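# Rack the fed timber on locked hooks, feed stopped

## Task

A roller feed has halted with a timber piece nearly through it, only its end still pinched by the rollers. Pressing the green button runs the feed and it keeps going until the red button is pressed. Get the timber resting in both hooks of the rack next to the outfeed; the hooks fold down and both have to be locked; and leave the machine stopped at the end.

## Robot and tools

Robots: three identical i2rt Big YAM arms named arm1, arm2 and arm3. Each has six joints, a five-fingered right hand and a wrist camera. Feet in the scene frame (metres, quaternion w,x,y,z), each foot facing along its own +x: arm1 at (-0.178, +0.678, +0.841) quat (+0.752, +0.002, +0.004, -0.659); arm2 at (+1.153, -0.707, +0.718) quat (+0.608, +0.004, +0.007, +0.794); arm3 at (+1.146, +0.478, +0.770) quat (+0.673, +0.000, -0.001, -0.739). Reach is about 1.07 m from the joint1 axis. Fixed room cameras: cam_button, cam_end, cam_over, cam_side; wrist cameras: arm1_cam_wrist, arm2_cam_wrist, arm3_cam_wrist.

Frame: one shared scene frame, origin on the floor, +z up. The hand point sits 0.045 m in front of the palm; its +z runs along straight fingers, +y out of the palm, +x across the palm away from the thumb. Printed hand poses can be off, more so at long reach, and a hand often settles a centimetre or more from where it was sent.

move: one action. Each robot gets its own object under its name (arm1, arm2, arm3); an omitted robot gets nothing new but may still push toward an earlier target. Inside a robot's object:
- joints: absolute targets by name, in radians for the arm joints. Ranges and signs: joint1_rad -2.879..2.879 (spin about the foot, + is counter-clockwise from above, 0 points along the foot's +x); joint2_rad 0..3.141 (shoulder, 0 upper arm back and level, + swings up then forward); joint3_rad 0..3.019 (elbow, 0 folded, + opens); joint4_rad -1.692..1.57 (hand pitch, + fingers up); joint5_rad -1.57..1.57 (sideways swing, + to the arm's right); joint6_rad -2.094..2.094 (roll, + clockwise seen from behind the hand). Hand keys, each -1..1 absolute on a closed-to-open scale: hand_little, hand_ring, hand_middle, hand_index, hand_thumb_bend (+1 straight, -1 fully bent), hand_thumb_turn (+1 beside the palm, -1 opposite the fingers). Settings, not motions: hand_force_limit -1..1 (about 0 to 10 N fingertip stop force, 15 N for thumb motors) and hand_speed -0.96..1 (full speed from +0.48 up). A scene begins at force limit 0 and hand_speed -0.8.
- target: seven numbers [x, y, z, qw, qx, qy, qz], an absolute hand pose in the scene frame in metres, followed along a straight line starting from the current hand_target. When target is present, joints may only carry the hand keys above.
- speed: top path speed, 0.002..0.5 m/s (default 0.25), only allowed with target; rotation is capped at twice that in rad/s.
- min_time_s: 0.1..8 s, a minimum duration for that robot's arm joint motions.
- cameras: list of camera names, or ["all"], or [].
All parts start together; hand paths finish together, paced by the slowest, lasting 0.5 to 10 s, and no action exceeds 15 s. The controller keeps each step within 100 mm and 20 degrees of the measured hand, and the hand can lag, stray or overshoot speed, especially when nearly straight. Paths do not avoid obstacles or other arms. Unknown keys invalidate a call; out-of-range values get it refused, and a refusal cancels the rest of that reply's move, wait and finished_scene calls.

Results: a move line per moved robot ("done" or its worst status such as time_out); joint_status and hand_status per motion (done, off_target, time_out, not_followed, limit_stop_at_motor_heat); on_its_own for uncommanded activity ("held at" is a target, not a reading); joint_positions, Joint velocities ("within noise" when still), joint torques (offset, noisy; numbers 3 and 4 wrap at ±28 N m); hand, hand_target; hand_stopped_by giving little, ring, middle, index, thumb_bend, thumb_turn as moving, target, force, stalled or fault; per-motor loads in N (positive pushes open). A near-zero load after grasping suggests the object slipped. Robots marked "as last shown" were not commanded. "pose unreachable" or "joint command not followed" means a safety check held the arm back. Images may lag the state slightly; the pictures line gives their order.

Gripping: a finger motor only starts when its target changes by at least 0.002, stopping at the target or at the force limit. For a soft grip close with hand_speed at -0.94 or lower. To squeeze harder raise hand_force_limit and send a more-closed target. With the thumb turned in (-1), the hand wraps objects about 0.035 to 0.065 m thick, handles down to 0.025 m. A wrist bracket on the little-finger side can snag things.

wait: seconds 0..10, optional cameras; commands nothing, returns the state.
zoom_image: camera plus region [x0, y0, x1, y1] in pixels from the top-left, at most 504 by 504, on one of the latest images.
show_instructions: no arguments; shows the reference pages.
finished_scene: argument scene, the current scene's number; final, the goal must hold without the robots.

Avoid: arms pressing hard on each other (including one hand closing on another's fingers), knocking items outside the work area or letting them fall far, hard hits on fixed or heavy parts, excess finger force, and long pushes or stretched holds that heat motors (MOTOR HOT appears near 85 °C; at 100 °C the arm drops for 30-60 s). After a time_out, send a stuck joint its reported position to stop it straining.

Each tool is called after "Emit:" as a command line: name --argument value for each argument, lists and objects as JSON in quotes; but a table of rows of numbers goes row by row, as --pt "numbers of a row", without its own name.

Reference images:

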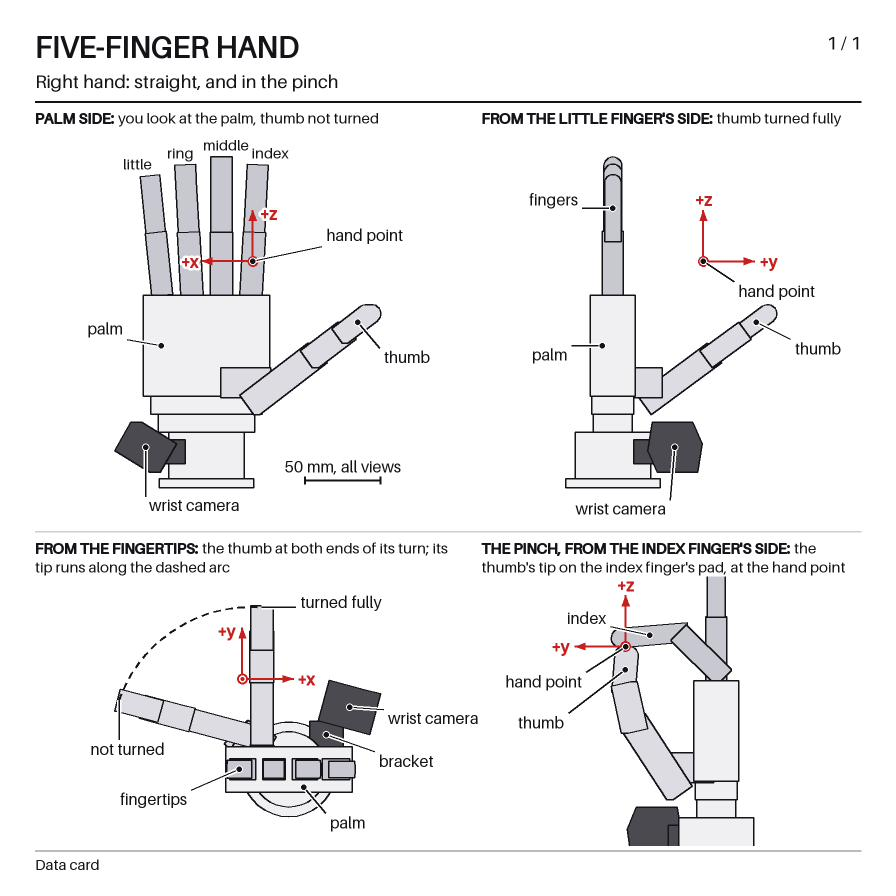

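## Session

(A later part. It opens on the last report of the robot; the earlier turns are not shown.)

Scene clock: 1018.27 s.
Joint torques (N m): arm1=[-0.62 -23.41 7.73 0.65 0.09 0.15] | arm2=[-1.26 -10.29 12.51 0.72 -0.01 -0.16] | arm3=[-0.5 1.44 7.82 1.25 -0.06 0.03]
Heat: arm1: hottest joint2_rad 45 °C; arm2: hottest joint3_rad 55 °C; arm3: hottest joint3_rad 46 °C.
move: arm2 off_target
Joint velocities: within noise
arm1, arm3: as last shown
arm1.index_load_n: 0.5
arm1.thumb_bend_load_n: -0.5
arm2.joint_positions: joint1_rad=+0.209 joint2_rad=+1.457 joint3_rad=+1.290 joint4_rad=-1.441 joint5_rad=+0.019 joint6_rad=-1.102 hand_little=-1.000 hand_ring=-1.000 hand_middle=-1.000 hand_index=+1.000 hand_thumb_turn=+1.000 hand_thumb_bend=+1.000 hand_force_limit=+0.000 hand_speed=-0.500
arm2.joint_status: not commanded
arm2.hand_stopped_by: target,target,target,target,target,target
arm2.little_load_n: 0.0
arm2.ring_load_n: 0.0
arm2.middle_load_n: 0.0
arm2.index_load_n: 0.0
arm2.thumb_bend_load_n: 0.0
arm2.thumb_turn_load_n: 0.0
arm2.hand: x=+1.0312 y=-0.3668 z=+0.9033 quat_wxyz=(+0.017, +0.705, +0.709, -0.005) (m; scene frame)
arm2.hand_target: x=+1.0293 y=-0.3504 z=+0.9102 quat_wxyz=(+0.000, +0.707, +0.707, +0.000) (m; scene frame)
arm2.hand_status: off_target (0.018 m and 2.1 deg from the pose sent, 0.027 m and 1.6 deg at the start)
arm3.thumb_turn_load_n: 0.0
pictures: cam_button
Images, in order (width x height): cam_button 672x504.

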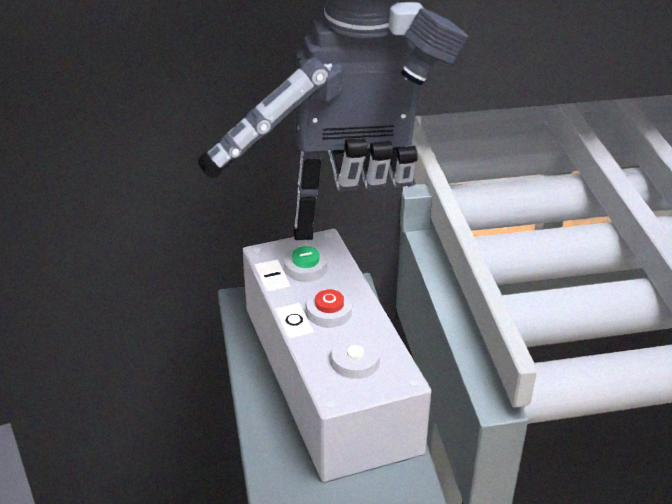

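Emit:
move --arm2 '{"target": [1.029, -0.350, 0.87, 0.0, 0.7071, 0.7071, 0.0], "speed": 0.06}' --cameras '["cam_button", "cam_over", "cam_side"]'

Scene clock: 1024.87 s.
Joint torques (N m): arm1=[-0.62 -23.41 7.75 0.65 0.09 0.17] | arm2=[-1.26 -10.46 8.8 0.91 -0.03 -0.16] | arm3=[-0.85 1.44 7.88 1.32 -0.04 0.03]
Heat: arm1: hottest joint2_rad 45 °C; arm2: hottest joint3_rad 56 °C; arm3: hottest joint3_rad 46 °C.
move: arm2 done
Joint velocities: within noise
arm1, arm3: as last shown
arm1.index_load_n: 0.0
arm2.joint_positions: joint1_rad=+0.207 joint2_rad=+1.477 joint3_rad=+1.249 joint4_rad=-1.339 joint5_rad=+0.019 joint6_rad=-1.103 hand_little=-1.000 hand_ring=-1.000 hand_middle=-1.000 hand_index=+1.000 hand_thumb_turn=+1.000 hand_thumb_bend=+1.000 hand_force_limit=+0.000 hand_speed=-0.500
arm2.joint_status: not commanded
arm2.hand_stopped_by: target,target,target,target,target,target
arm2.little_load_n: 0.0
arm2.ring_load_n: 0.0
arm2.middle_load_n: 0.0
arm2.index_load_n: 0.0
arm2.thumb_bend_load_n: 0.0
arm2.thumb_turn_load_n: 0.0
arm2.hand: x=+1.0251 y=-0.3543 z=+0.8775 quat_wxyz=(-0.002, +0.706, +0.709, +0.002) (m; scene frame)
arm2.hand_target: x=+1.0291 y=-0.3502 z=+0.8702 quat_wxyz=(+0.000, +0.707, +0.707, +0.000) (m; scene frame)
arm2.hand_status: done (0.009 m and 0.4 deg from the pose sent, 0.037 m and 2.1 deg at the start)
pictures: cam_button, cam_over, cam_side
Images, in order (width x height): cam_button 672x504, cam_over 672x504, cam_side 672x504.

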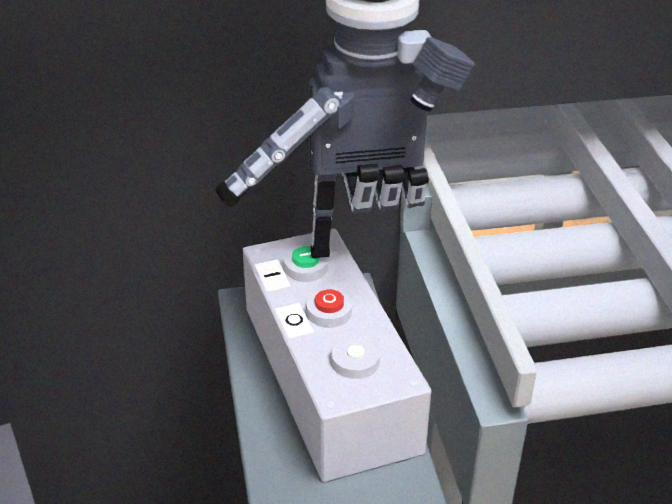

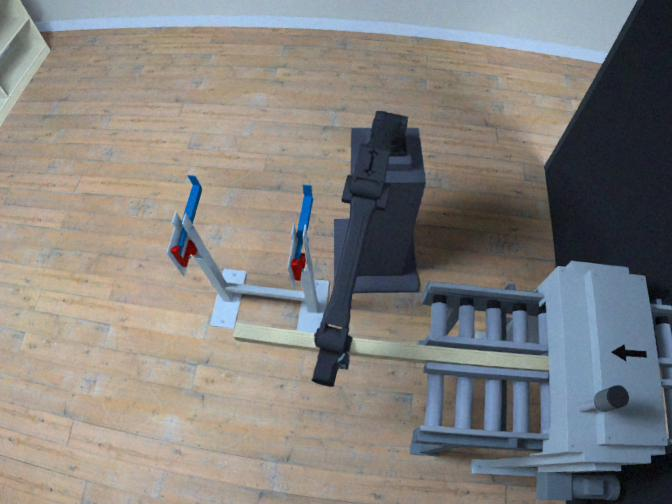

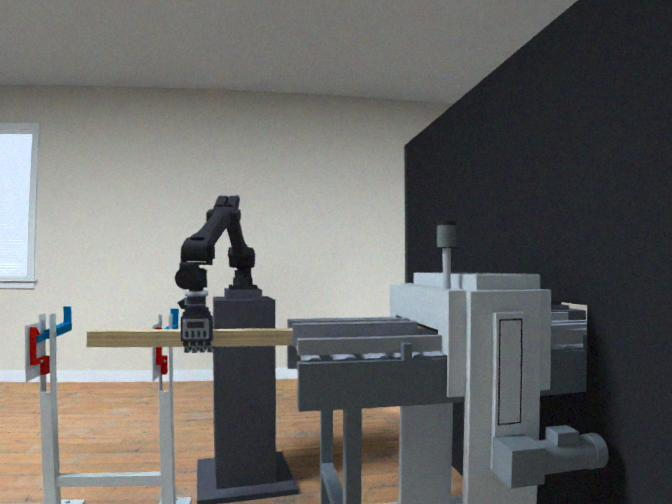

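Emit:
move --arm2 '{"target": [1.036, -0.370, 0.895, 0.0, 0.7071, 0.7071, 0.0], "speed": 0.08}' --cameras '["cam_button"]'

Emit:
zoom_image --camera "cam_button" --region '[200, 100, 420, 340]'

Scene clock: 1031.67 s.
Joint torques (N m): arm1=[-0.62 -23.65 7.76 0.58 0.07 0.18] | arm2=[-0.62 -11.05 8.77 -0.18 -0.03 -0.08] | arm3=[-0.38 1.44 7.87 1.37 -0.11 0.05]
Heat: arm1: hottest joint2_rad 45 °C; arm2: hottest joint3_rad 55 °C; arm3: hottest joint3_rad 47 °C.
move: arm2 done
Joint velocities: within noise
arm1.joint_positions: joint1_rad=-0.268 joint2_rad=+2.549 joint3_rad=+2.192 joint4_rad=-1.179 joint5_rad=-0.006 joint6_rad=-0.092 hand_little=-0.200 hand_ring=-0.200 hand_middle=-0.200 hand_index=-0.200 hand_thumb_turn=-1.000 hand_thumb_bend=+1.000 hand_force_limit=-0.600 hand_speed=-0.850
arm1.joint_status: not commanded
arm1.hand_stopped_by: target,target,target,target,target,target
arm1.little_load_n: 0.5
arm1.ring_load_n: 0.0
arm1.middle_load_n: 0.0
arm1.index_load_n: 0.0
arm1.thumb_bend_load_n: 0.0
arm1.thumb_turn_load_n: 0.0
arm1.hand: x=-0.2463 y=+0.0037 z=+0.7182 quat_wxyz=(+0.001, -0.023, -1.000, +0.014) (m; scene frame)
arm1.hand_target: x=-0.2517 y=+0.0126 z=+0.6956 quat_wxyz=(+0.000, -0.035, -0.999, +0.000) (m; scene frame)
arm1.hand_status: not commanded
arm2.joint_positions: joint1_rad=+0.207 joint2_rad=+1.425 joint3_rad=+1.246 joint4_rad=-1.376 joint5_rad=+0.019 joint6_rad=-1.103 hand_little=-1.000 hand_ring=-1.000 hand_middle=-1.000 hand_index=+1.000 hand_thumb_turn=+1.000 hand_thumb_bend=+1.000 hand_force_limit=+0.000 hand_speed=-0.500
arm2.joint_status: not commanded
arm2.hand_stopped_by: target,target,target,target,target,target
arm2.little_load_n: 0.0
arm2.ring_load_n: -0.5
arm2.middle_load_n: 0.0
arm2.index_load_n: 0.0
arm2.thumb_bend_load_n: -0.5
arm2.thumb_turn_load_n: 0.0
arm2.hand: x=+1.0314 y=-0.3660 z=+0.8960 quat_wxyz=(-0.007, +0.706, +0.709, +0.003) (m; scene frame)
arm2.hand_target: x=+1.0360 y=-0.3700 z=+0.8950 quat_wxyz=(+0.000, +0.707, +0.707, +0.000) (m; scene frame)
arm2.hand_status: done (0.006 m and 0.9 deg from the pose sent, 0.026 m and 0.4 deg at the start)
arm3.joint_positions: joint1_rad=-0.896 joint2_rad=+0.624 joint3_rad=+1.386 joint4_rad=-1.619 joint5_rad=-0.132 joint6_rad=-1.261 hand_little=+1.000 hand_ring=+1.000 hand_middle=+1.000 hand_index=+1.000 hand_thumb_turn=+1.000 hand_thumb_bend=+1.000 hand_force_limit=+0.000 hand_speed=-0.800
arm3.joint_status: not commanded
arm3.hand_stopped_by: target,target,target,target,target,target
arm3.little_load_n: 0.0
arm3.ring_load_n: 0.0
arm3.middle_load_n: 0.0
arm3.index_load_n: 0.0
arm3.thumb_bend_load_n: 0.0
arm3.thumb_turn_load_n: 0.0
arm3.hand: x=+0.9884 y=+0.4023 z=+1.2034 quat_wxyz=(+0.288, +0.149, -0.923, +0.207) (m; scene frame)
arm3.hand_target: x=+0.9887 y=+0.4025 z=+1.2111 quat_wxyz=(+0.296, +0.149, -0.919, +0.211) (m; scene frame)
arm3.hand_status: not commanded
pictures: cam_button
Images, in order (width x height): cam_button 672x504.

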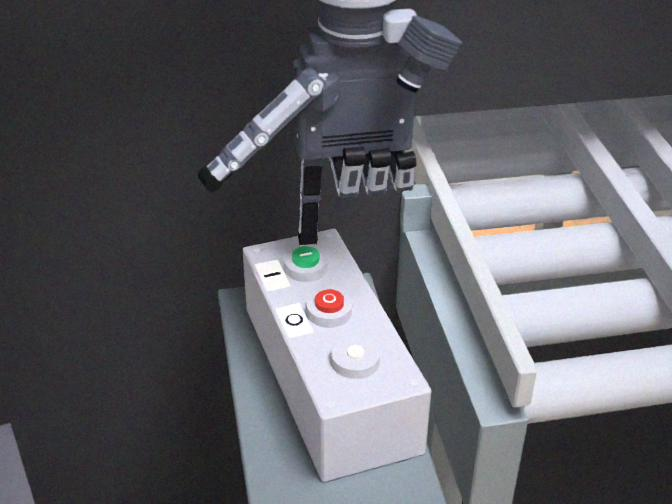

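Scaled by 2.100 from the camera's 672x504 image, which has a finer 960x720 frame.

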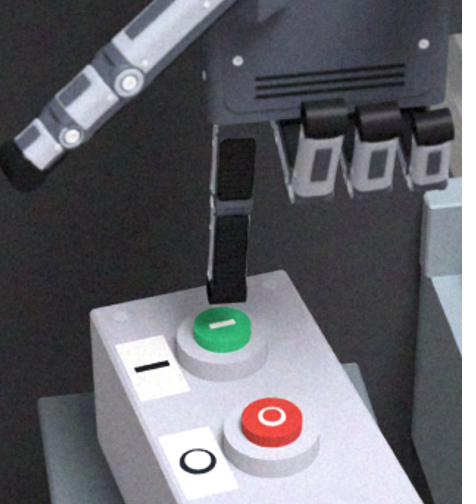

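Emit:
move --arm2 '{"target": [1.036, -0.370, 0.868, 0, 0.7071, 0.7071, 0], "speed": 0.06}' --cameras '["cam_button", "cam_over", "cam_side"]'

Scene clock: 1051.70 s.
Joint torques (N m): arm1=[-0.91 -23.41 7.76 0.53 0.07 0.15] | arm2=[-0.73 -9.64 8.42 1.07 -0.03 -0.09] | arm3=[-0.67 1.44 7.84 1.2 -0.08 0.07]
Heat: arm1: hottest joint2_rad 45 °C; arm2: hottest joint3_rad 54 °C; arm3: hottest joint3_rad 47 °C.
move: arm2 done
Joint velocities: within noise
arm1, arm3: as last shown
arm1.little_load_n: 0.0
arm1.ring_load_n: 0.5
arm1.thumb_bend_load_n: -0.5
arm2.joint_positions: joint1_rad=+0.207 joint2_rad=+1.425 joint3_rad=+1.192 joint4_rad=-1.332 joint5_rad=+0.019 joint6_rad=-1.103 hand_little=-1.000 hand_ring=-1.000 hand_middle=-1.000 hand_index=+1.000 hand_thumb_turn=+1.000 hand_thumb_bend=+1.000 hand_force_limit=+0.000 hand_speed=-0.500
arm2.joint_status: not commanded
arm2.hand_stopped_by: target,target,target,target,target,target
arm2.little_load_n: 0.5
arm2.ring_load_n: 0.0
arm2.middle_load_n: 0.0
arm2.index_load_n: -0.5
arm2.thumb_bend_load_n: 0.0
arm2.thumb_turn_load_n: 0.0
arm2.hand: x=+1.0342 y=-0.3722 z=+0.8764 quat_wxyz=(-0.002, +0.706, +0.709, +0.002) (m; scene frame)
arm2.hand_target: x=+1.0360 y=-0.3701 z=+0.8681 quat_wxyz=(+0.000, +0.707, +0.707, +0.000) (m; scene frame)
arm2.hand_status: done (0.009 m and 0.4 deg from the pose sent, 0.029 m and 0.9 deg at the start)
pictures: cam_button, cam_over, cam_side
Images, in order (width x height): cam_button 672x504, cam_over 672x504, cam_side 672x504.

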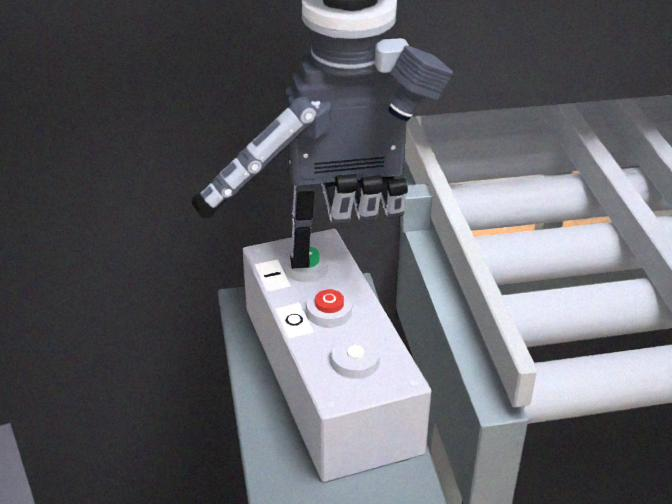

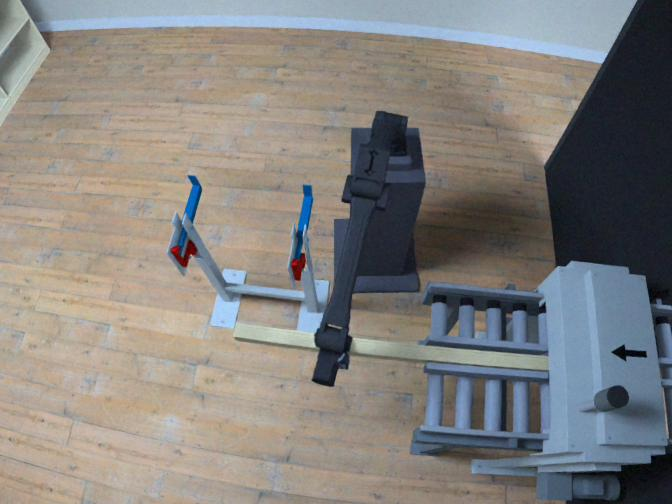

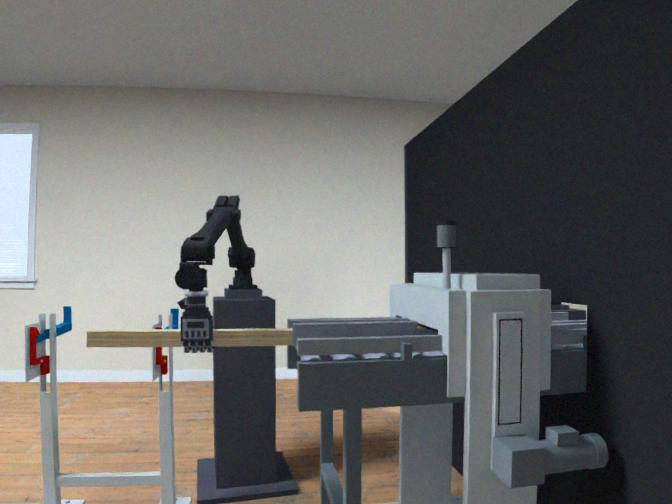

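Emit:
zoom_image --camera "cam_side" --region '[400, 270, 620, 435]'

Emit:
zoom_image --camera "cam_button" --region '[220, 140, 640, 455]'

Scaled by 2.291 from the camera's 672x504 image, which has a finer 960x720 frame.

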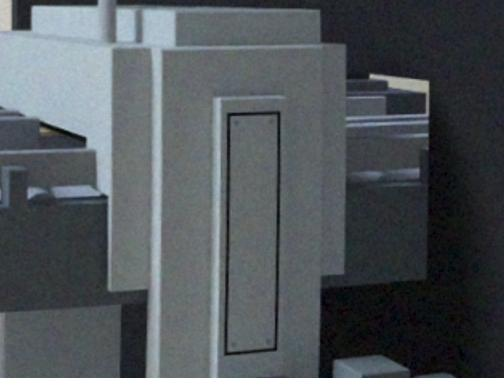

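Scaled by 1.200 from the camera's 672x504 image, which has a finer 960x720 frame.

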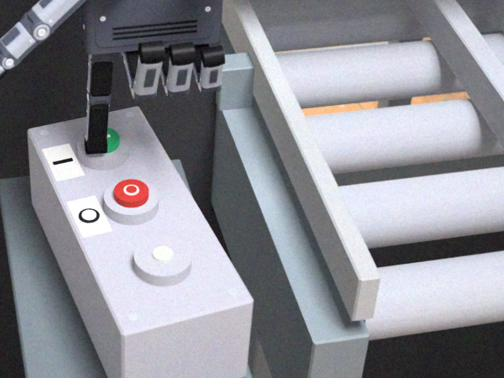

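Emit:
move --cameras '["cam_button", "cam_over", "arm2_cam_wrist"]'

Emit:
zoom_image --camera "cam_button" --region '[260, 200, 380, 320]'

Scene clock: 1071.27 s.
Joint torques (N m): arm1=[-0.73 -23.88 7.79 0.7 0.08 0.18] | arm2=[-0.73 -9.7 8.43 1.06 -0.03 -0.09] | arm3=[-0.62 1.49 7.87 1.17 -0.09 0.04]
Heat: arm1: hottest joint2_rad 45 °C; arm2: hottest joint3_rad 52 °C; arm3: hottest joint3_rad 47 °C.
Joint velocities: within noise
arm1.joint_positions: joint1_rad=-0.268 joint2_rad=+2.549 joint3_rad=+2.192 joint4_rad=-1.179 joint5_rad=-0.006 joint6_rad=-0.092 hand_little=-0.200 hand_ring=-0.200 hand_middle=-0.200 hand_index=-0.200 hand_thumb_turn=-1.000 hand_thumb_bend=+1.000 hand_force_limit=-0.600 hand_speed=-0.850
arm1.joint_status: not commanded
arm1.hand_stopped_by: target,target,target,target,target,target
arm1.little_load_n: 0.0
arm1.ring_load_n: 0.0
arm1.middle_load_n: 0.0
arm1.index_load_n: -0.5
arm1.thumb_bend_load_n: -0.5
arm1.thumb_turn_load_n: 0.0
arm1.hand: x=-0.2463 y=+0.0037 z=+0.7182 quat_wxyz=(+0.001, -0.023, -1.000, +0.014) (m; scene frame)
arm1.hand_target: x=-0.2517 y=+0.0126 z=+0.6956 quat_wxyz=(+0.000, -0.035, -0.999, +0.000) (m; scene frame)
arm1.hand_status: not commanded
arm2.joint_positions: joint1_rad=+0.207 joint2_rad=+1.425 joint3_rad=+1.192 joint4_rad=-1.332 joint5_rad=+0.019 joint6_rad=-1.103 hand_little=-1.000 hand_ring=-1.000 hand_middle=-1.000 hand_index=+1.000 hand_thumb_turn=+1.000 hand_thumb_bend=+1.000 hand_force_limit=+0.000 hand_speed=-0.500
arm2.joint_status: not commanded
arm2.hand_stopped_by: target,target,target,target,target,target
arm2.little_load_n: 0.0
arm2.ring_load_n: 0.0
arm2.middle_load_n: 0.0
arm2.index_load_n: -0.5
arm2.thumb_bend_load_n: 0.0
arm2.thumb_turn_load_n: 0.0
arm2.hand: x=+1.0342 y=-0.3722 z=+0.8764 quat_wxyz=(-0.002, +0.706, +0.709, +0.002) (m; scene frame)
arm2.hand_target: x=+1.0360 y=-0.3701 z=+0.8681 quat_wxyz=(+0.000, +0.707, +0.707, +0.000) (m; scene frame)
arm2.hand_status: done (0.009 m and 0.4 deg from the pose sent, 0.029 m and 0.9 deg at the start)
arm3.joint_positions: joint1_rad=-0.896 joint2_rad=+0.624 joint3_rad=+1.386 joint4_rad=-1.619 joint5_rad=-0.132 joint6_rad=-1.261 hand_little=+1.000 hand_ring=+1.000 hand_middle=+1.000 hand_index=+1.000 hand_thumb_turn=+1.000 hand_thumb_bend=+1.000 hand_force_limit=+0.000 hand_speed=-0.800
arm3.joint_status: not commanded
arm3.hand_stopped_by: target,target,target,target,target,target
arm3.little_load_n: 0.0
arm3.ring_load_n: 0.0
arm3.middle_load_n: 0.0
arm3.index_load_n: 0.0
arm3.thumb_bend_load_n: 0.0
arm3.thumb_turn_load_n: 0.0
arm3.hand: x=+0.9884 y=+0.4023 z=+1.2034 quat_wxyz=(+0.288, +0.149, -0.923, +0.207) (m; scene frame)
arm3.hand_target: x=+0.9887 y=+0.4025 z=+1.2111 quat_wxyz=(+0.296, +0.149, -0.919, +0.211) (m; scene frame)
arm3.hand_status: not commanded
pictures: arm2_cam_wrist, cam_button, cam_over
Images, in order (width x height): arm2_cam_wrist 672x504, cam_button 672x504, cam_over 672x504.

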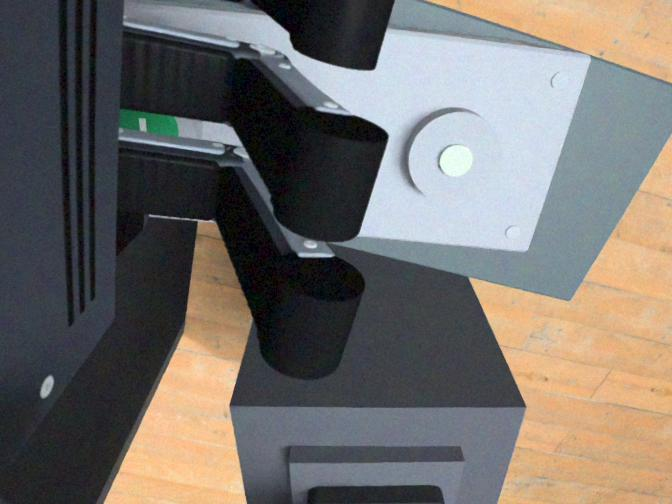

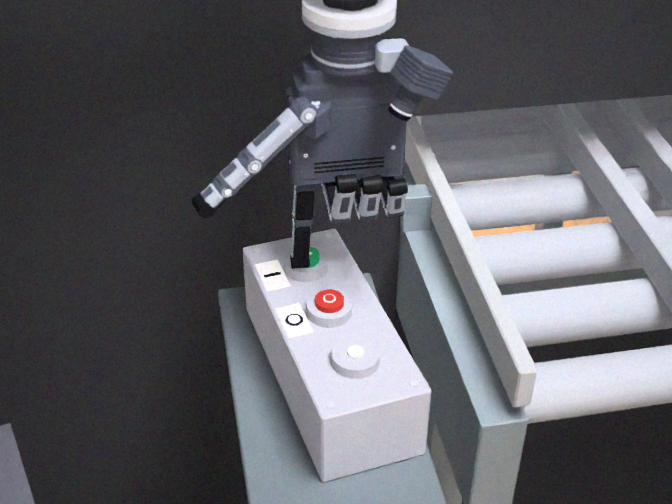

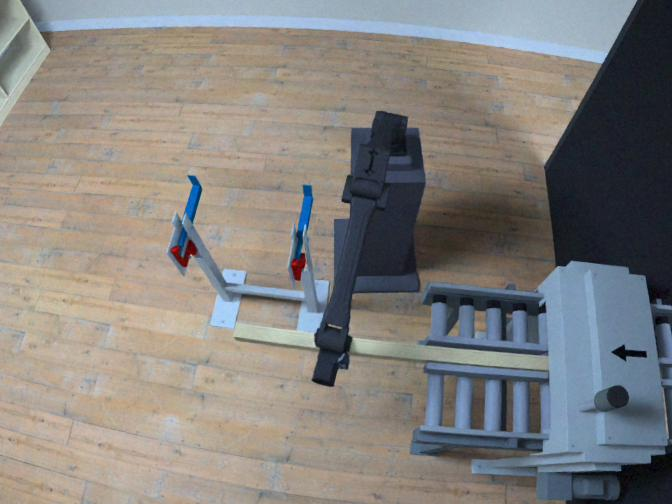

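Scaled by 4.200 from the camera's 672x504 image, which has a finer 960x720 frame.

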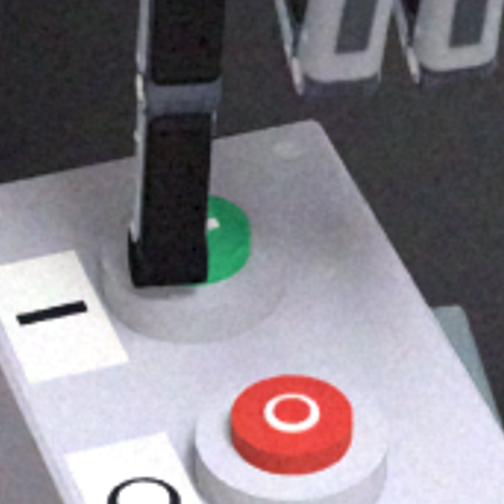

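Emit:
move --arm2 '{"target": [1.024, -0.358, 0.905, 0, 0.7071, 0.7071, 0], "speed": 0.06}' --cameras '["cam_button"]'

Emit:
zoom_image --camera "cam_button" --region '[260, 200, 380, 320]'

Scene clock: 1081.93 s.
Joint torques (N m): arm1=[-0.79 -23.82 7.68 0.62 0.11 0.14] | arm2=[0.5 -9.64 13.35 -0.24 -0.02 0.07] | arm3=[-0.73 1.61 7.97 1.42 -0.07 0.06]
Heat: arm1: hottest joint2_rad 45 °C; arm2: hottest joint3_rad 51 °C; arm3: hottest joint3_rad 47 °C.
move: arm2 off_target
Joint velocities: within noise
arm1, arm3: as last shown
arm1.ring_load_n: 0.5
arm1.index_load_n: 0.5
arm1.thumb_bend_load_n: 0.0
arm2.joint_positions: joint1_rad=+0.207 joint2_rad=+1.442 joint3_rad=+1.254 joint4_rad=-1.404 joint5_rad=+0.018 joint6_rad=-1.103 hand_little=-1.000 hand_ring=-1.000 hand_middle=-1.000 hand_index=+1.000 hand_thumb_turn=+1.000 hand_thumb_bend=+1.000 hand_force_limit=+0.000 hand_speed=-0.500
arm2.joint_status: not commanded
arm2.hand_stopped_by: target,target,target,target,target,target
arm2.little_load_n: 0.0
arm2.ring_load_n: 0.5
arm2.middle_load_n: 0.0
arm2.index_load_n: 0.0
arm2.thumb_bend_load_n: 0.0
arm2.thumb_turn_load_n: -0.5
arm2.hand: x=+1.0329 y=-0.3692 z=+0.8948 quat_wxyz=(+0.009, +0.705, +0.709, -0.002) (m; scene frame)
arm2.hand_target: x=+1.0242 y=-0.3584 z=+0.9050 quat_wxyz=(-0.001, +0.707, +0.707, +0.000) (m; scene frame)
arm2.hand_status: off_target (0.018 m and 1.1 deg from the pose sent, 0.034 m and 0.4 deg at the start)
pictures: cam_button
Images, in order (width x height): cam_button 672x504.

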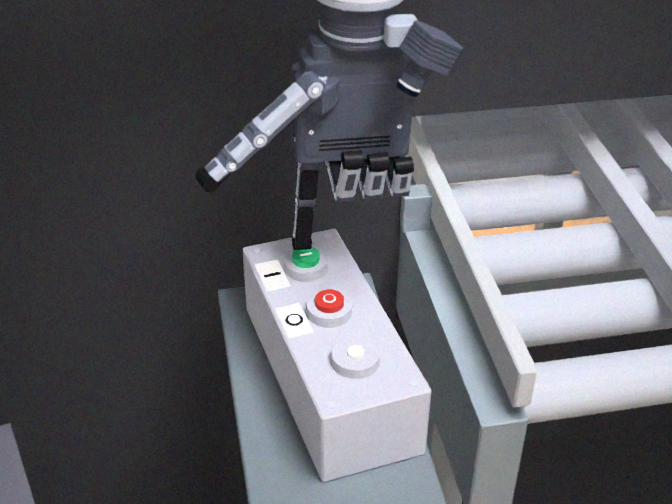

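Scaled by 4.200 from the camera's 672x504 image, which has a finer 960x720 frame.

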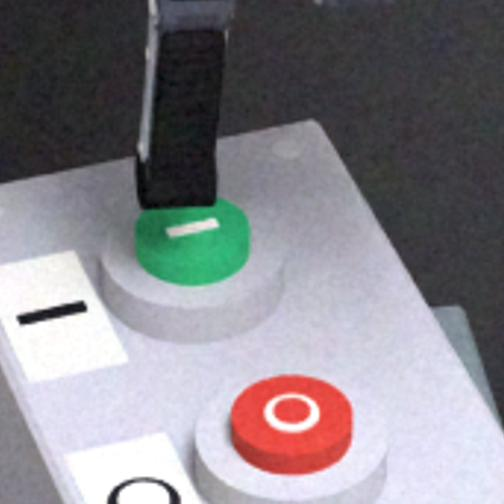

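Emit:
move --arm2 '{"target": [1.024, -0.358, 0.858, 0, 0.7071, 0.7071, 0], "speed": 0.06}' --cameras '["cam_button", "cam_over"]'

Emit:
zoom_image --camera "cam_button" --region '[260, 200, 380, 320]'

Scene clock: 1090.00 s.
Joint torques (N m): arm1=[-0.67 -23.47 7.77 0.72 0.09 0.15] | arm2=[0.32 -9.23 7.66 1.52 -0.02 0.05] | arm3=[-0.5 1.73 7.88 1.18 -0.07 0.03]
Heat: arm1: hottest joint2_rad 45 °C; arm2: hottest joint3_rad 52 °C; arm3: hottest joint3_rad 47 °C.
move: arm2 off_target
Joint velocities: within noise
arm1, arm3: as last shown
arm1.ring_load_n: 0.0
arm1.index_load_n: 0.0
arm1.thumb_bend_load_n: -0.5
arm2.joint_positions: joint1_rad=+0.207 joint2_rad=+1.461 joint3_rad=+1.225 joint4_rad=-1.319 joint5_rad=+0.018 joint6_rad=-1.103 hand_little=-1.000 hand_ring=-1.000 hand_middle=-1.000 hand_index=+1.000 hand_thumb_turn=+1.000 hand_thumb_bend=+1.000 hand_force_limit=+0.000 hand_speed=-0.500
arm2.joint_status: not commanded
arm2.hand_stopped_by: target,target,target,target,target,target
arm2.little_load_n: 0.0
arm2.ring_load_n: 0.5
arm2.middle_load_n: 0.0
arm2.index_load_n: -1.0
arm2.thumb_bend_load_n: 0.0
arm2.thumb_turn_load_n: 0.0
arm2.hand: x=+1.0266 y=-0.3576 z=+0.8742 quat_wxyz=(-0.008, +0.706, +0.708, +0.003) (m; scene frame)
arm2.hand_target: x=+1.0243 y=-0.3585 z=+0.8584 quat_wxyz=(+0.000, +0.707, +0.707, +0.000) (m; scene frame)
arm2.hand_status: off_target (0.016 m and 1.0 deg from the pose sent, 0.039 m and 1.2 deg at the start)
arm3.ring_load_n: 0.5
pictures: cam_button, cam_over
Images, in order (width x height): cam_button 672x504, cam_over 672x504.

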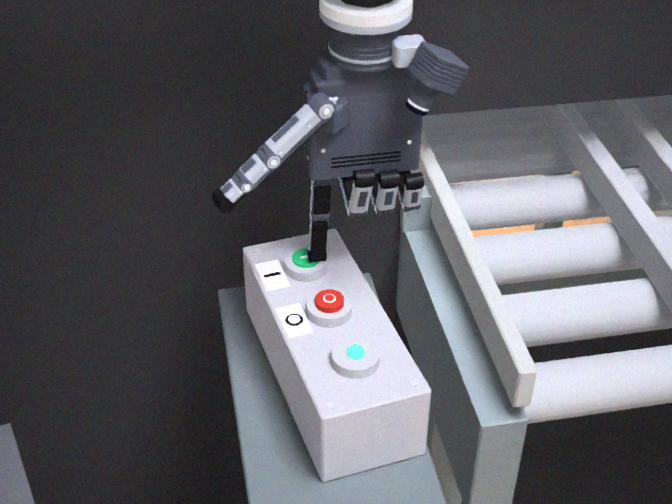

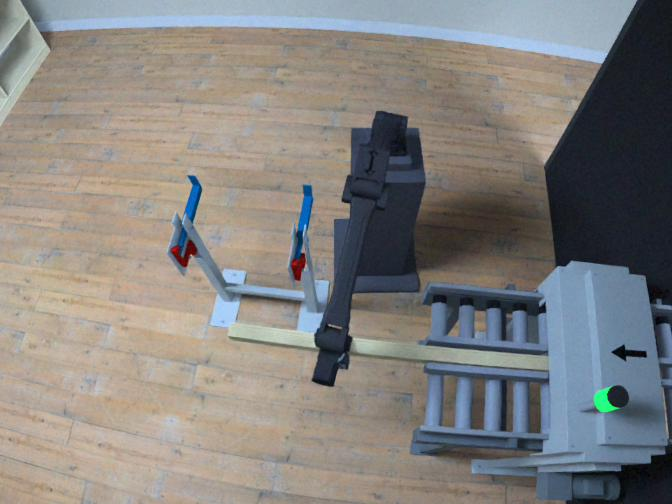

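Scaled by 4.200 from the camera's 672x504 image, which has a finer 960x720 frame.

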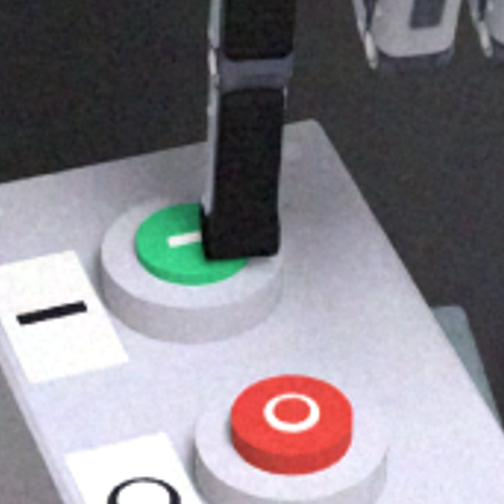

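Emit:
move --arm2 '{"target": [1.080, -0.350, 0.905, 0, 0.7071, 0.7071, 0], "speed": 0.1}' --cameras '["cam_button", "cam_over", "cam_side"]'

Scene clock: 1093.77 s.
Joint torques (N m): arm1=[0.32 -26.46 8.09 0.27 -0.14 0.16] | arm2=[-0.85 -11.05 12.42 -0.28 0.08 -0.17] | arm3=[-0.67 1.49 7.83 1.26 -0.07 0.06]
Heat: arm1: hottest joint2_rad 45 °C; arm2: hottest joint3_rad 52 °C; arm3: hottest joint3_rad 47 °C.
move: arm2 off_target
Joint velocities: within noise
arm1, arm3: as last shown
arm1.joint_positions: joint1_rad=-0.284 joint2_rad=+2.581 joint3_rad=+2.186 joint4_rad=-1.168 joint5_rad=-0.001 joint6_rad=-0.092 hand_little=-0.199 hand_ring=-0.200 hand_middle=-0.200 hand_index=-0.200 hand_thumb_turn=-1.000 hand_thumb_bend=+1.000 hand_force_limit=-0.600 hand_speed=-0.850
arm1.little_load_n: 6.5
arm1.thumb_bend_load_n: 0.0
arm1.hand: x=-0.2566 y=+0.0131 z=+0.6947 quat_wxyz=(+0.002, -0.031, -1.000, +0.000) (m; scene frame)
arm2.joint_positions: joint1_rad=+0.092 joint2_rad=+1.425 joint3_rad=+1.225 joint4_rad=-1.402 joint5_rad=+0.016 joint6_rad=-1.213 hand_little=-1.000 hand_ring=-1.000 hand_middle=-1.000 hand_index=+1.000 hand_thumb_turn=+1.000 hand_thumb_bend=+1.000 hand_force_limit=+0.000 hand_speed=-0.500
arm2.joint_status: not commanded
arm2.hand_stopped_by: target,target,target,target,target,target
arm2.little_load_n: 0.0
arm2.ring_load_n: 0.0
arm2.middle_load_n: 0.0
arm2.index_load_n: 0.0
arm2.thumb_bend_load_n: 0.0
arm2.thumb_turn_load_n: 0.0
arm2.hand: x=+1.0793 y=-0.3609 z=+0.8903 quat_wxyz=(+0.015, +0.707, +0.707, -0.007) (m; scene frame)
arm2.hand_target: x=+1.0802 y=-0.3505 z=+0.9049 quat_wxyz=(+0.000, +0.707, +0.707, +0.000) (m; scene frame)
arm2.hand_status: off_target (0.018 m and 1.9 deg from the pose sent, 0.062 m and 1.0 deg at the start)
arm3.ring_load_n: 0.0
pictures: cam_button, cam_over, cam_side
Images, in order (width x height): cam_button 672x504, cam_over 672x504, cam_side 672x504.

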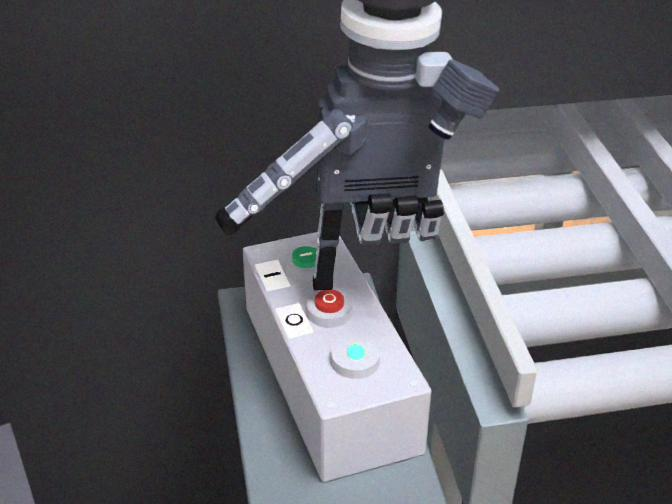

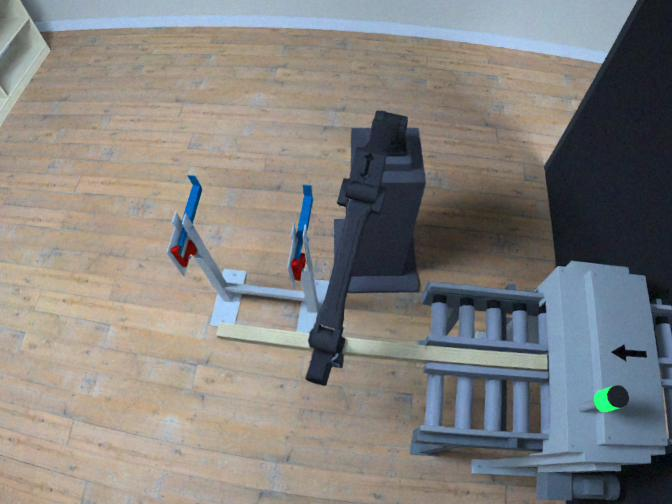

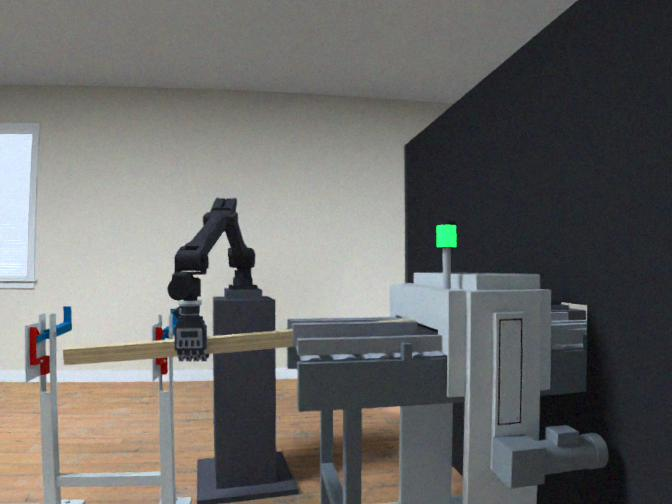

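Emit:
move --cameras '["cam_end", "cam_over", "cam_side", "arm1_cam_wrist"]'

Scene clock: 1097.10 s.
Joint torques (N m): arm1=[0.73 -26.23 8.12 0.29 -0.12 0.14] | arm2=[-0.85 -11.16 12.49 -0.27 0.08 -0.16] | arm3=[-0.38 0.91 7.95 1.33 -0.07 0.03]
Heat: arm1: hottest joint2_rad 45 °C; arm2: hottest joint3_rad 52 °C; arm3: hottest joint3_rad 47 °C.
Joint velocities: within noise
arm1.joint_positions: joint1_rad=-0.284 joint2_rad=+2.581 joint3_rad=+2.186 joint4_rad=-1.168 joint5_rad=-0.001 joint6_rad=-0.092 hand_little=-0.199 hand_ring=-0.200 hand_middle=-0.200 hand_index=-0.200 hand_thumb_turn=-1.000 hand_thumb_bend=+1.000 hand_force_limit=-0.600 hand_speed=-0.850
arm1.joint_status: not commanded
arm1.hand_stopped_by: target,target,target,target,target,target
arm1.little_load_n: 6.5
arm1.ring_load_n: 0.5
arm1.middle_load_n: 0.0
arm1.index_load_n: 0.0
arm1.thumb_bend_load_n: 0.0
arm1.thumb_turn_load_n: 0.0
arm1.hand: x=-0.2566 y=+0.0131 z=+0.6947 quat_wxyz=(+0.002, -0.031, -1.000, +0.000) (m; scene frame)
arm1.hand_target: x=-0.2517 y=+0.0126 z=+0.6956 quat_wxyz=(+0.000, -0.035, -0.999, +0.000) (m; scene frame)
arm1.hand_status: not commanded
arm2.joint_positions: joint1_rad=+0.092 joint2_rad=+1.425 joint3_rad=+1.225 joint4_rad=-1.402 joint5_rad=+0.016 joint6_rad=-1.214 hand_little=-1.000 hand_ring=-1.000 hand_middle=-1.000 hand_index=+1.000 hand_thumb_turn=+1.000 hand_thumb_bend=+1.000 hand_force_limit=+0.000 hand_speed=-0.500
arm2.joint_status: not commanded
arm2.hand_stopped_by: target,target,target,target,target,target
arm2.little_load_n: 0.0
arm2.ring_load_n: 0.0
arm2.middle_load_n: 0.5
arm2.index_load_n: 0.0
arm2.thumb_bend_load_n: 0.0
arm2.thumb_turn_load_n: 0.0
arm2.hand: x=+1.0794 y=-0.3608 z=+0.8903 quat_wxyz=(+0.015, +0.707, +0.707, -0.007) (m; scene frame)
arm2.hand_target: x=+1.0801 y=-0.3505 z=+0.9049 quat_wxyz=(+0.000, +0.707, +0.707, +0.000) (m; scene frame)
arm2.hand_status: off_target (0.018 m and 1.9 deg from the pose sent, 0.062 m and 1.0 deg at the start)
arm3.joint_positions: joint1_rad=-0.896 joint2_rad=+0.624 joint3_rad=+1.386 joint4_rad=-1.619 joint5_rad=-0.132 joint6_rad=-1.261 hand_little=+1.000 hand_ring=+1.000 hand_middle=+1.000 hand_index=+1.000 hand_thumb_turn=+1.000 hand_thumb_bend=+1.000 hand_force_limit=+0.000 hand_speed=-0.800
arm3.joint_status: not commanded
arm3.hand_stopped_by: target,target,target,target,target,target
arm3.little_load_n: -0.5
arm3.ring_load_n: 0.0
arm3.middle_load_n: 0.0
arm3.index_load_n: 0.0
arm3.thumb_bend_load_n: 0.0
arm3.thumb_turn_load_n: 0.0
arm3.hand: x=+0.9884 y=+0.4023 z=+1.2034 quat_wxyz=(+0.288, +0.149, -0.923, +0.207) (m; scene frame)
arm3.hand_target: x=+0.9887 y=+0.4025 z=+1.2111 quat_wxyz=(+0.296, +0.149, -0.919, +0.211) (m; scene frame)
arm3.hand_status: not commanded
pictures: arm1_cam_wrist, cam_end, cam_over, cam_side
Images, in order (width x height): arm1_cam_wrist 672x504, cam_end 672x504, cam_over 672x504, cam_side 672x504.

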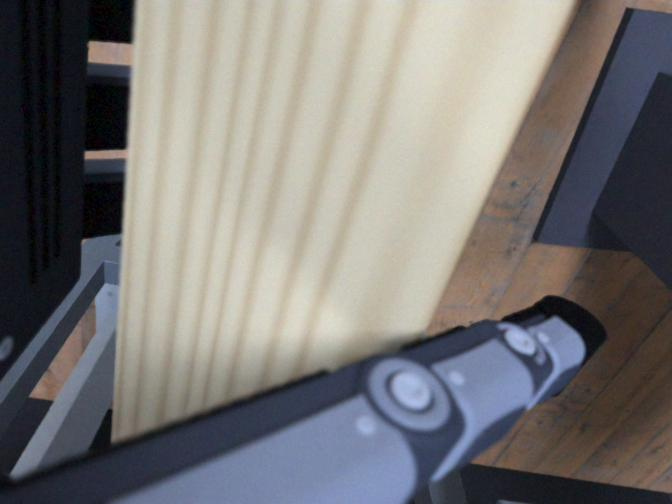

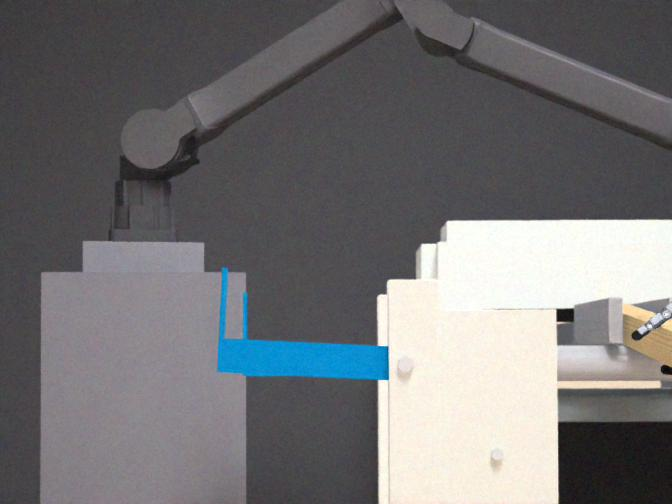

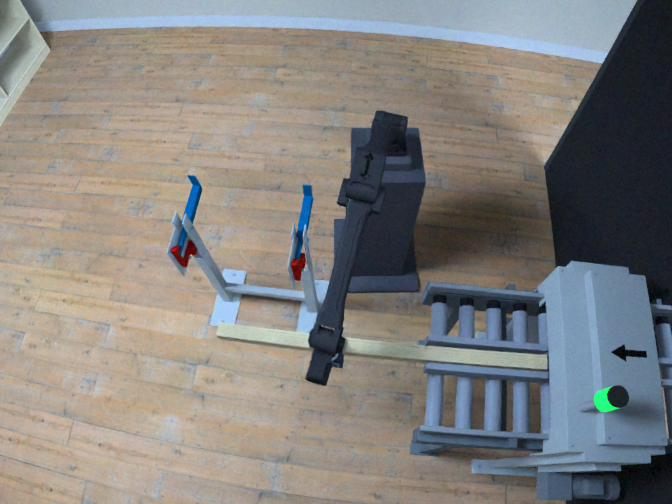

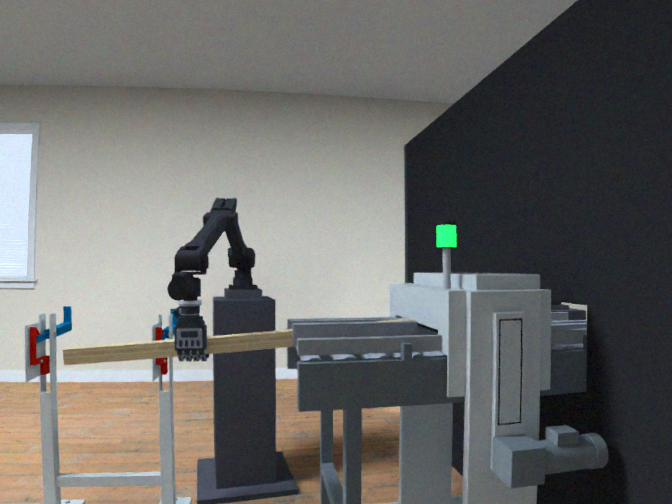

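Emit:
move --arm2 '{"target": [1.083, -0.355, 0.857, 0, 0.7071, 0.7071, 0], "speed": 0.06}' --cameras '["cam_button", "cam_over"]'

Emit:
zoom_image --camera "cam_button" --region '[260, 230, 380, 350]'

Scene clock: 1114.23 s.
Joint torques (N m): arm1=[0.62 -25.93 8.14 0.28 -0.14 0.13] | arm2=[-1.26 -9.29 7.19 1.62 0.06 -0.15] | arm3=[-0.67 1.38 7.77 1.36 -0.11 0.06]
Heat: arm1: hottest joint2_rad 45 °C; arm2: hottest joint3_rad 55 °C; arm3: hottest joint3_rad 47 °C.
move: arm2 off_target
Joint velocities: within noise
arm1, arm3: as last shown
arm1.ring_load_n: 0.0
arm1.index_load_n: 0.5
arm1.thumb_bend_load_n: -0.5
arm2.joint_positions: joint1_rad=+0.092 joint2_rad=+1.417 joint3_rad=+1.173 joint4_rad=-1.315 joint5_rad=+0.016 joint6_rad=-1.219 hand_little=-1.000 hand_ring=-1.000 hand_middle=-1.000 hand_index=+1.000 hand_thumb_turn=+1.000 hand_thumb_bend=+1.000 hand_force_limit=+0.000 hand_speed=-0.500
arm2.joint_status: not commanded
arm2.hand_stopped_by: target,target,target,target,target,target
arm2.little_load_n: 0.0
arm2.ring_load_n: 0.0
arm2.middle_load_n: 0.0
arm2.index_load_n: -0.5
arm2.thumb_bend_load_n: 0.0
arm2.thumb_turn_load_n: 0.0
arm2.hand: x=+1.0776 y=-0.3561 z=+0.8717 quat_wxyz=(-0.005, +0.705, +0.709, +0.002) (m; scene frame)
arm2.hand_target: x=+1.0830 y=-0.3555 z=+0.8574 quat_wxyz=(+0.000, +0.707, +0.707, +0.000) (m; scene frame)
arm2.hand_status: off_target (0.016 m and 0.7 deg from the pose sent, 0.034 m and 1.8 deg at the start)
arm3.little_load_n: 0.0
pictures: cam_button, cam_over
Images, in order (width x height): cam_button 672x504, cam_over 672x504.

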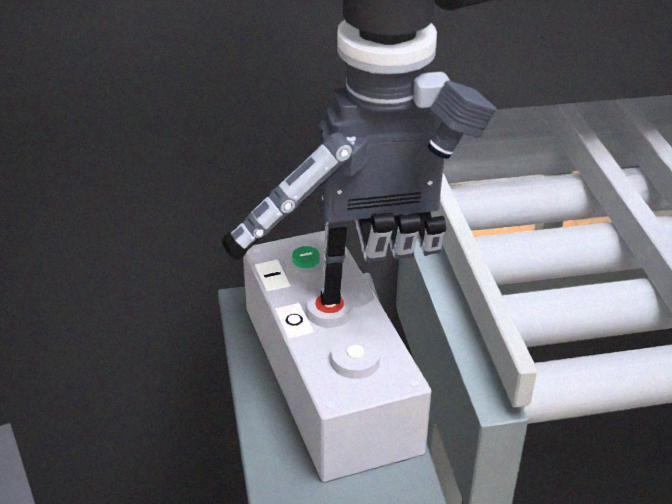

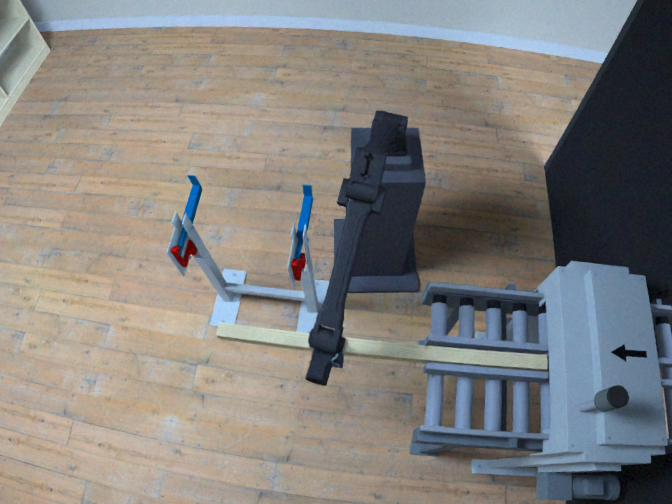

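Scaled by 4.200 from the camera's 672x504 image, which has a finer 960x720 frame.

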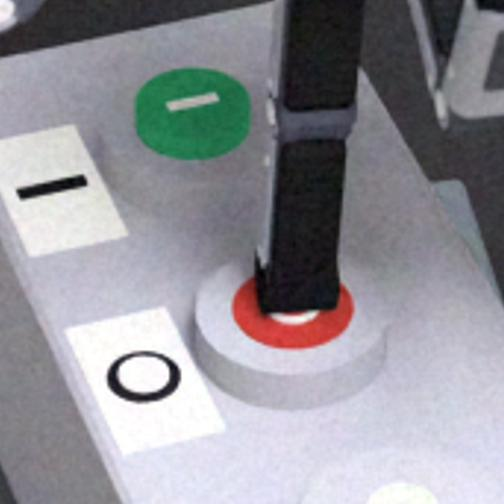

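Emit:
move --arm2 '{"target": [1.083, -0.370, 0.960, 0, 0.7071, 0.7071, 0], "speed": 0.15}' --cameras '["cam_button", "cam_over"]'

Emit:
zoom_image --camera "cam_over" --region '[190, 290, 650, 420]'

Scene clock: 1117.97 s.
Joint torques (N m): arm1=[0.5 -26.34 8.03 0.24 -0.11 0.19] | arm2=[0.26 -9.41 13.14 -0.25 0.06 0.04] | arm3=[-0.26 1.67 7.82 1.24 -0.1 0.02]
Heat: arm1: hottest joint2_rad 45 °C; arm2: hottest joint3_rad 55 °C; arm3: hottest joint3_rad 47 °C.
move: arm2 off_target
Joint velocities: within noise
arm1, arm3: as last shown
arm1.little_load_n: 6.0
arm1.thumb_bend_load_n: 0.0
arm2.joint_positions: joint1_rad=+0.092 joint2_rad=+1.352 joint3_rad=+1.302 joint4_rad=-1.547 joint5_rad=+0.016 joint6_rad=-1.219 hand_little=-1.000 hand_ring=-1.000 hand_middle=-1.000 hand_index=+1.000 hand_thumb_turn=+1.000 hand_thumb_bend=+1.000 hand_force_limit=+0.000 hand_speed=-0.500
arm2.joint_status: not commanded
arm2.hand_stopped_by: target,target,target,target,target,target
arm2.little_load_n: 0.0
arm2.ring_load_n: 0.0
arm2.middle_load_n: 0.0
arm2.index_load_n: 0.5
arm2.thumb_bend_load_n: 0.0
arm2.thumb_turn_load_n: 0.0
arm2.hand: x=+1.0872 y=-0.3784 z=+0.9462 quat_wxyz=(+0.013, +0.705, +0.709, -0.006) (m; scene frame)
arm2.hand_target: x=+1.0832 y=-0.3704 z=+0.9599 quat_wxyz=(+0.000, +0.707, +0.707, +0.000) (m; scene frame)
arm2.hand_status: off_target (0.017 m and 1.6 deg from the pose sent, 0.090 m and 0.7 deg at the start)
pictures: cam_button, cam_over
Images, in order (width x height): cam_button 672x504, cam_over 672x504.

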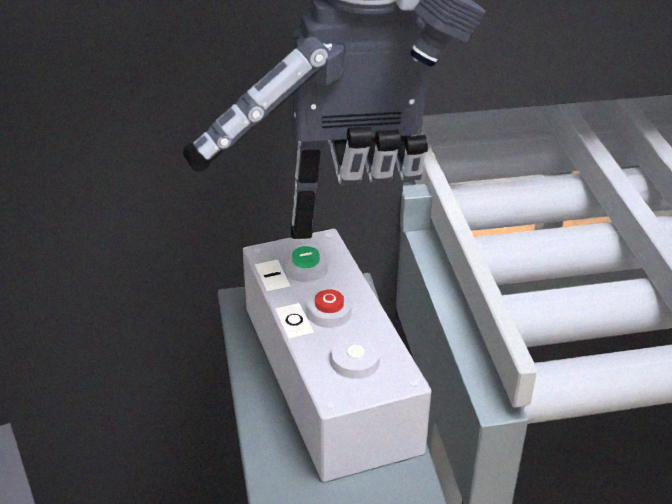

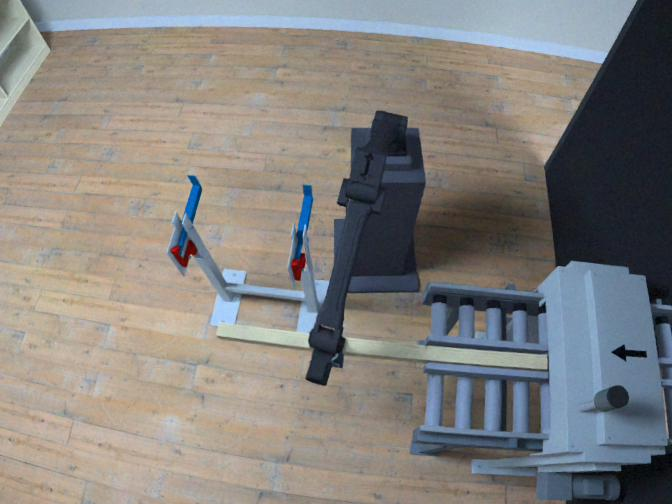

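Scaled by 1.096 from the camera's 672x504 image, which has a finer 960x720 frame.

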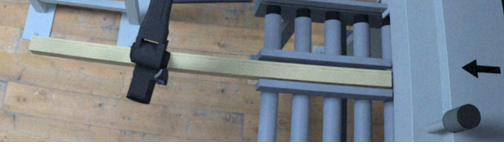

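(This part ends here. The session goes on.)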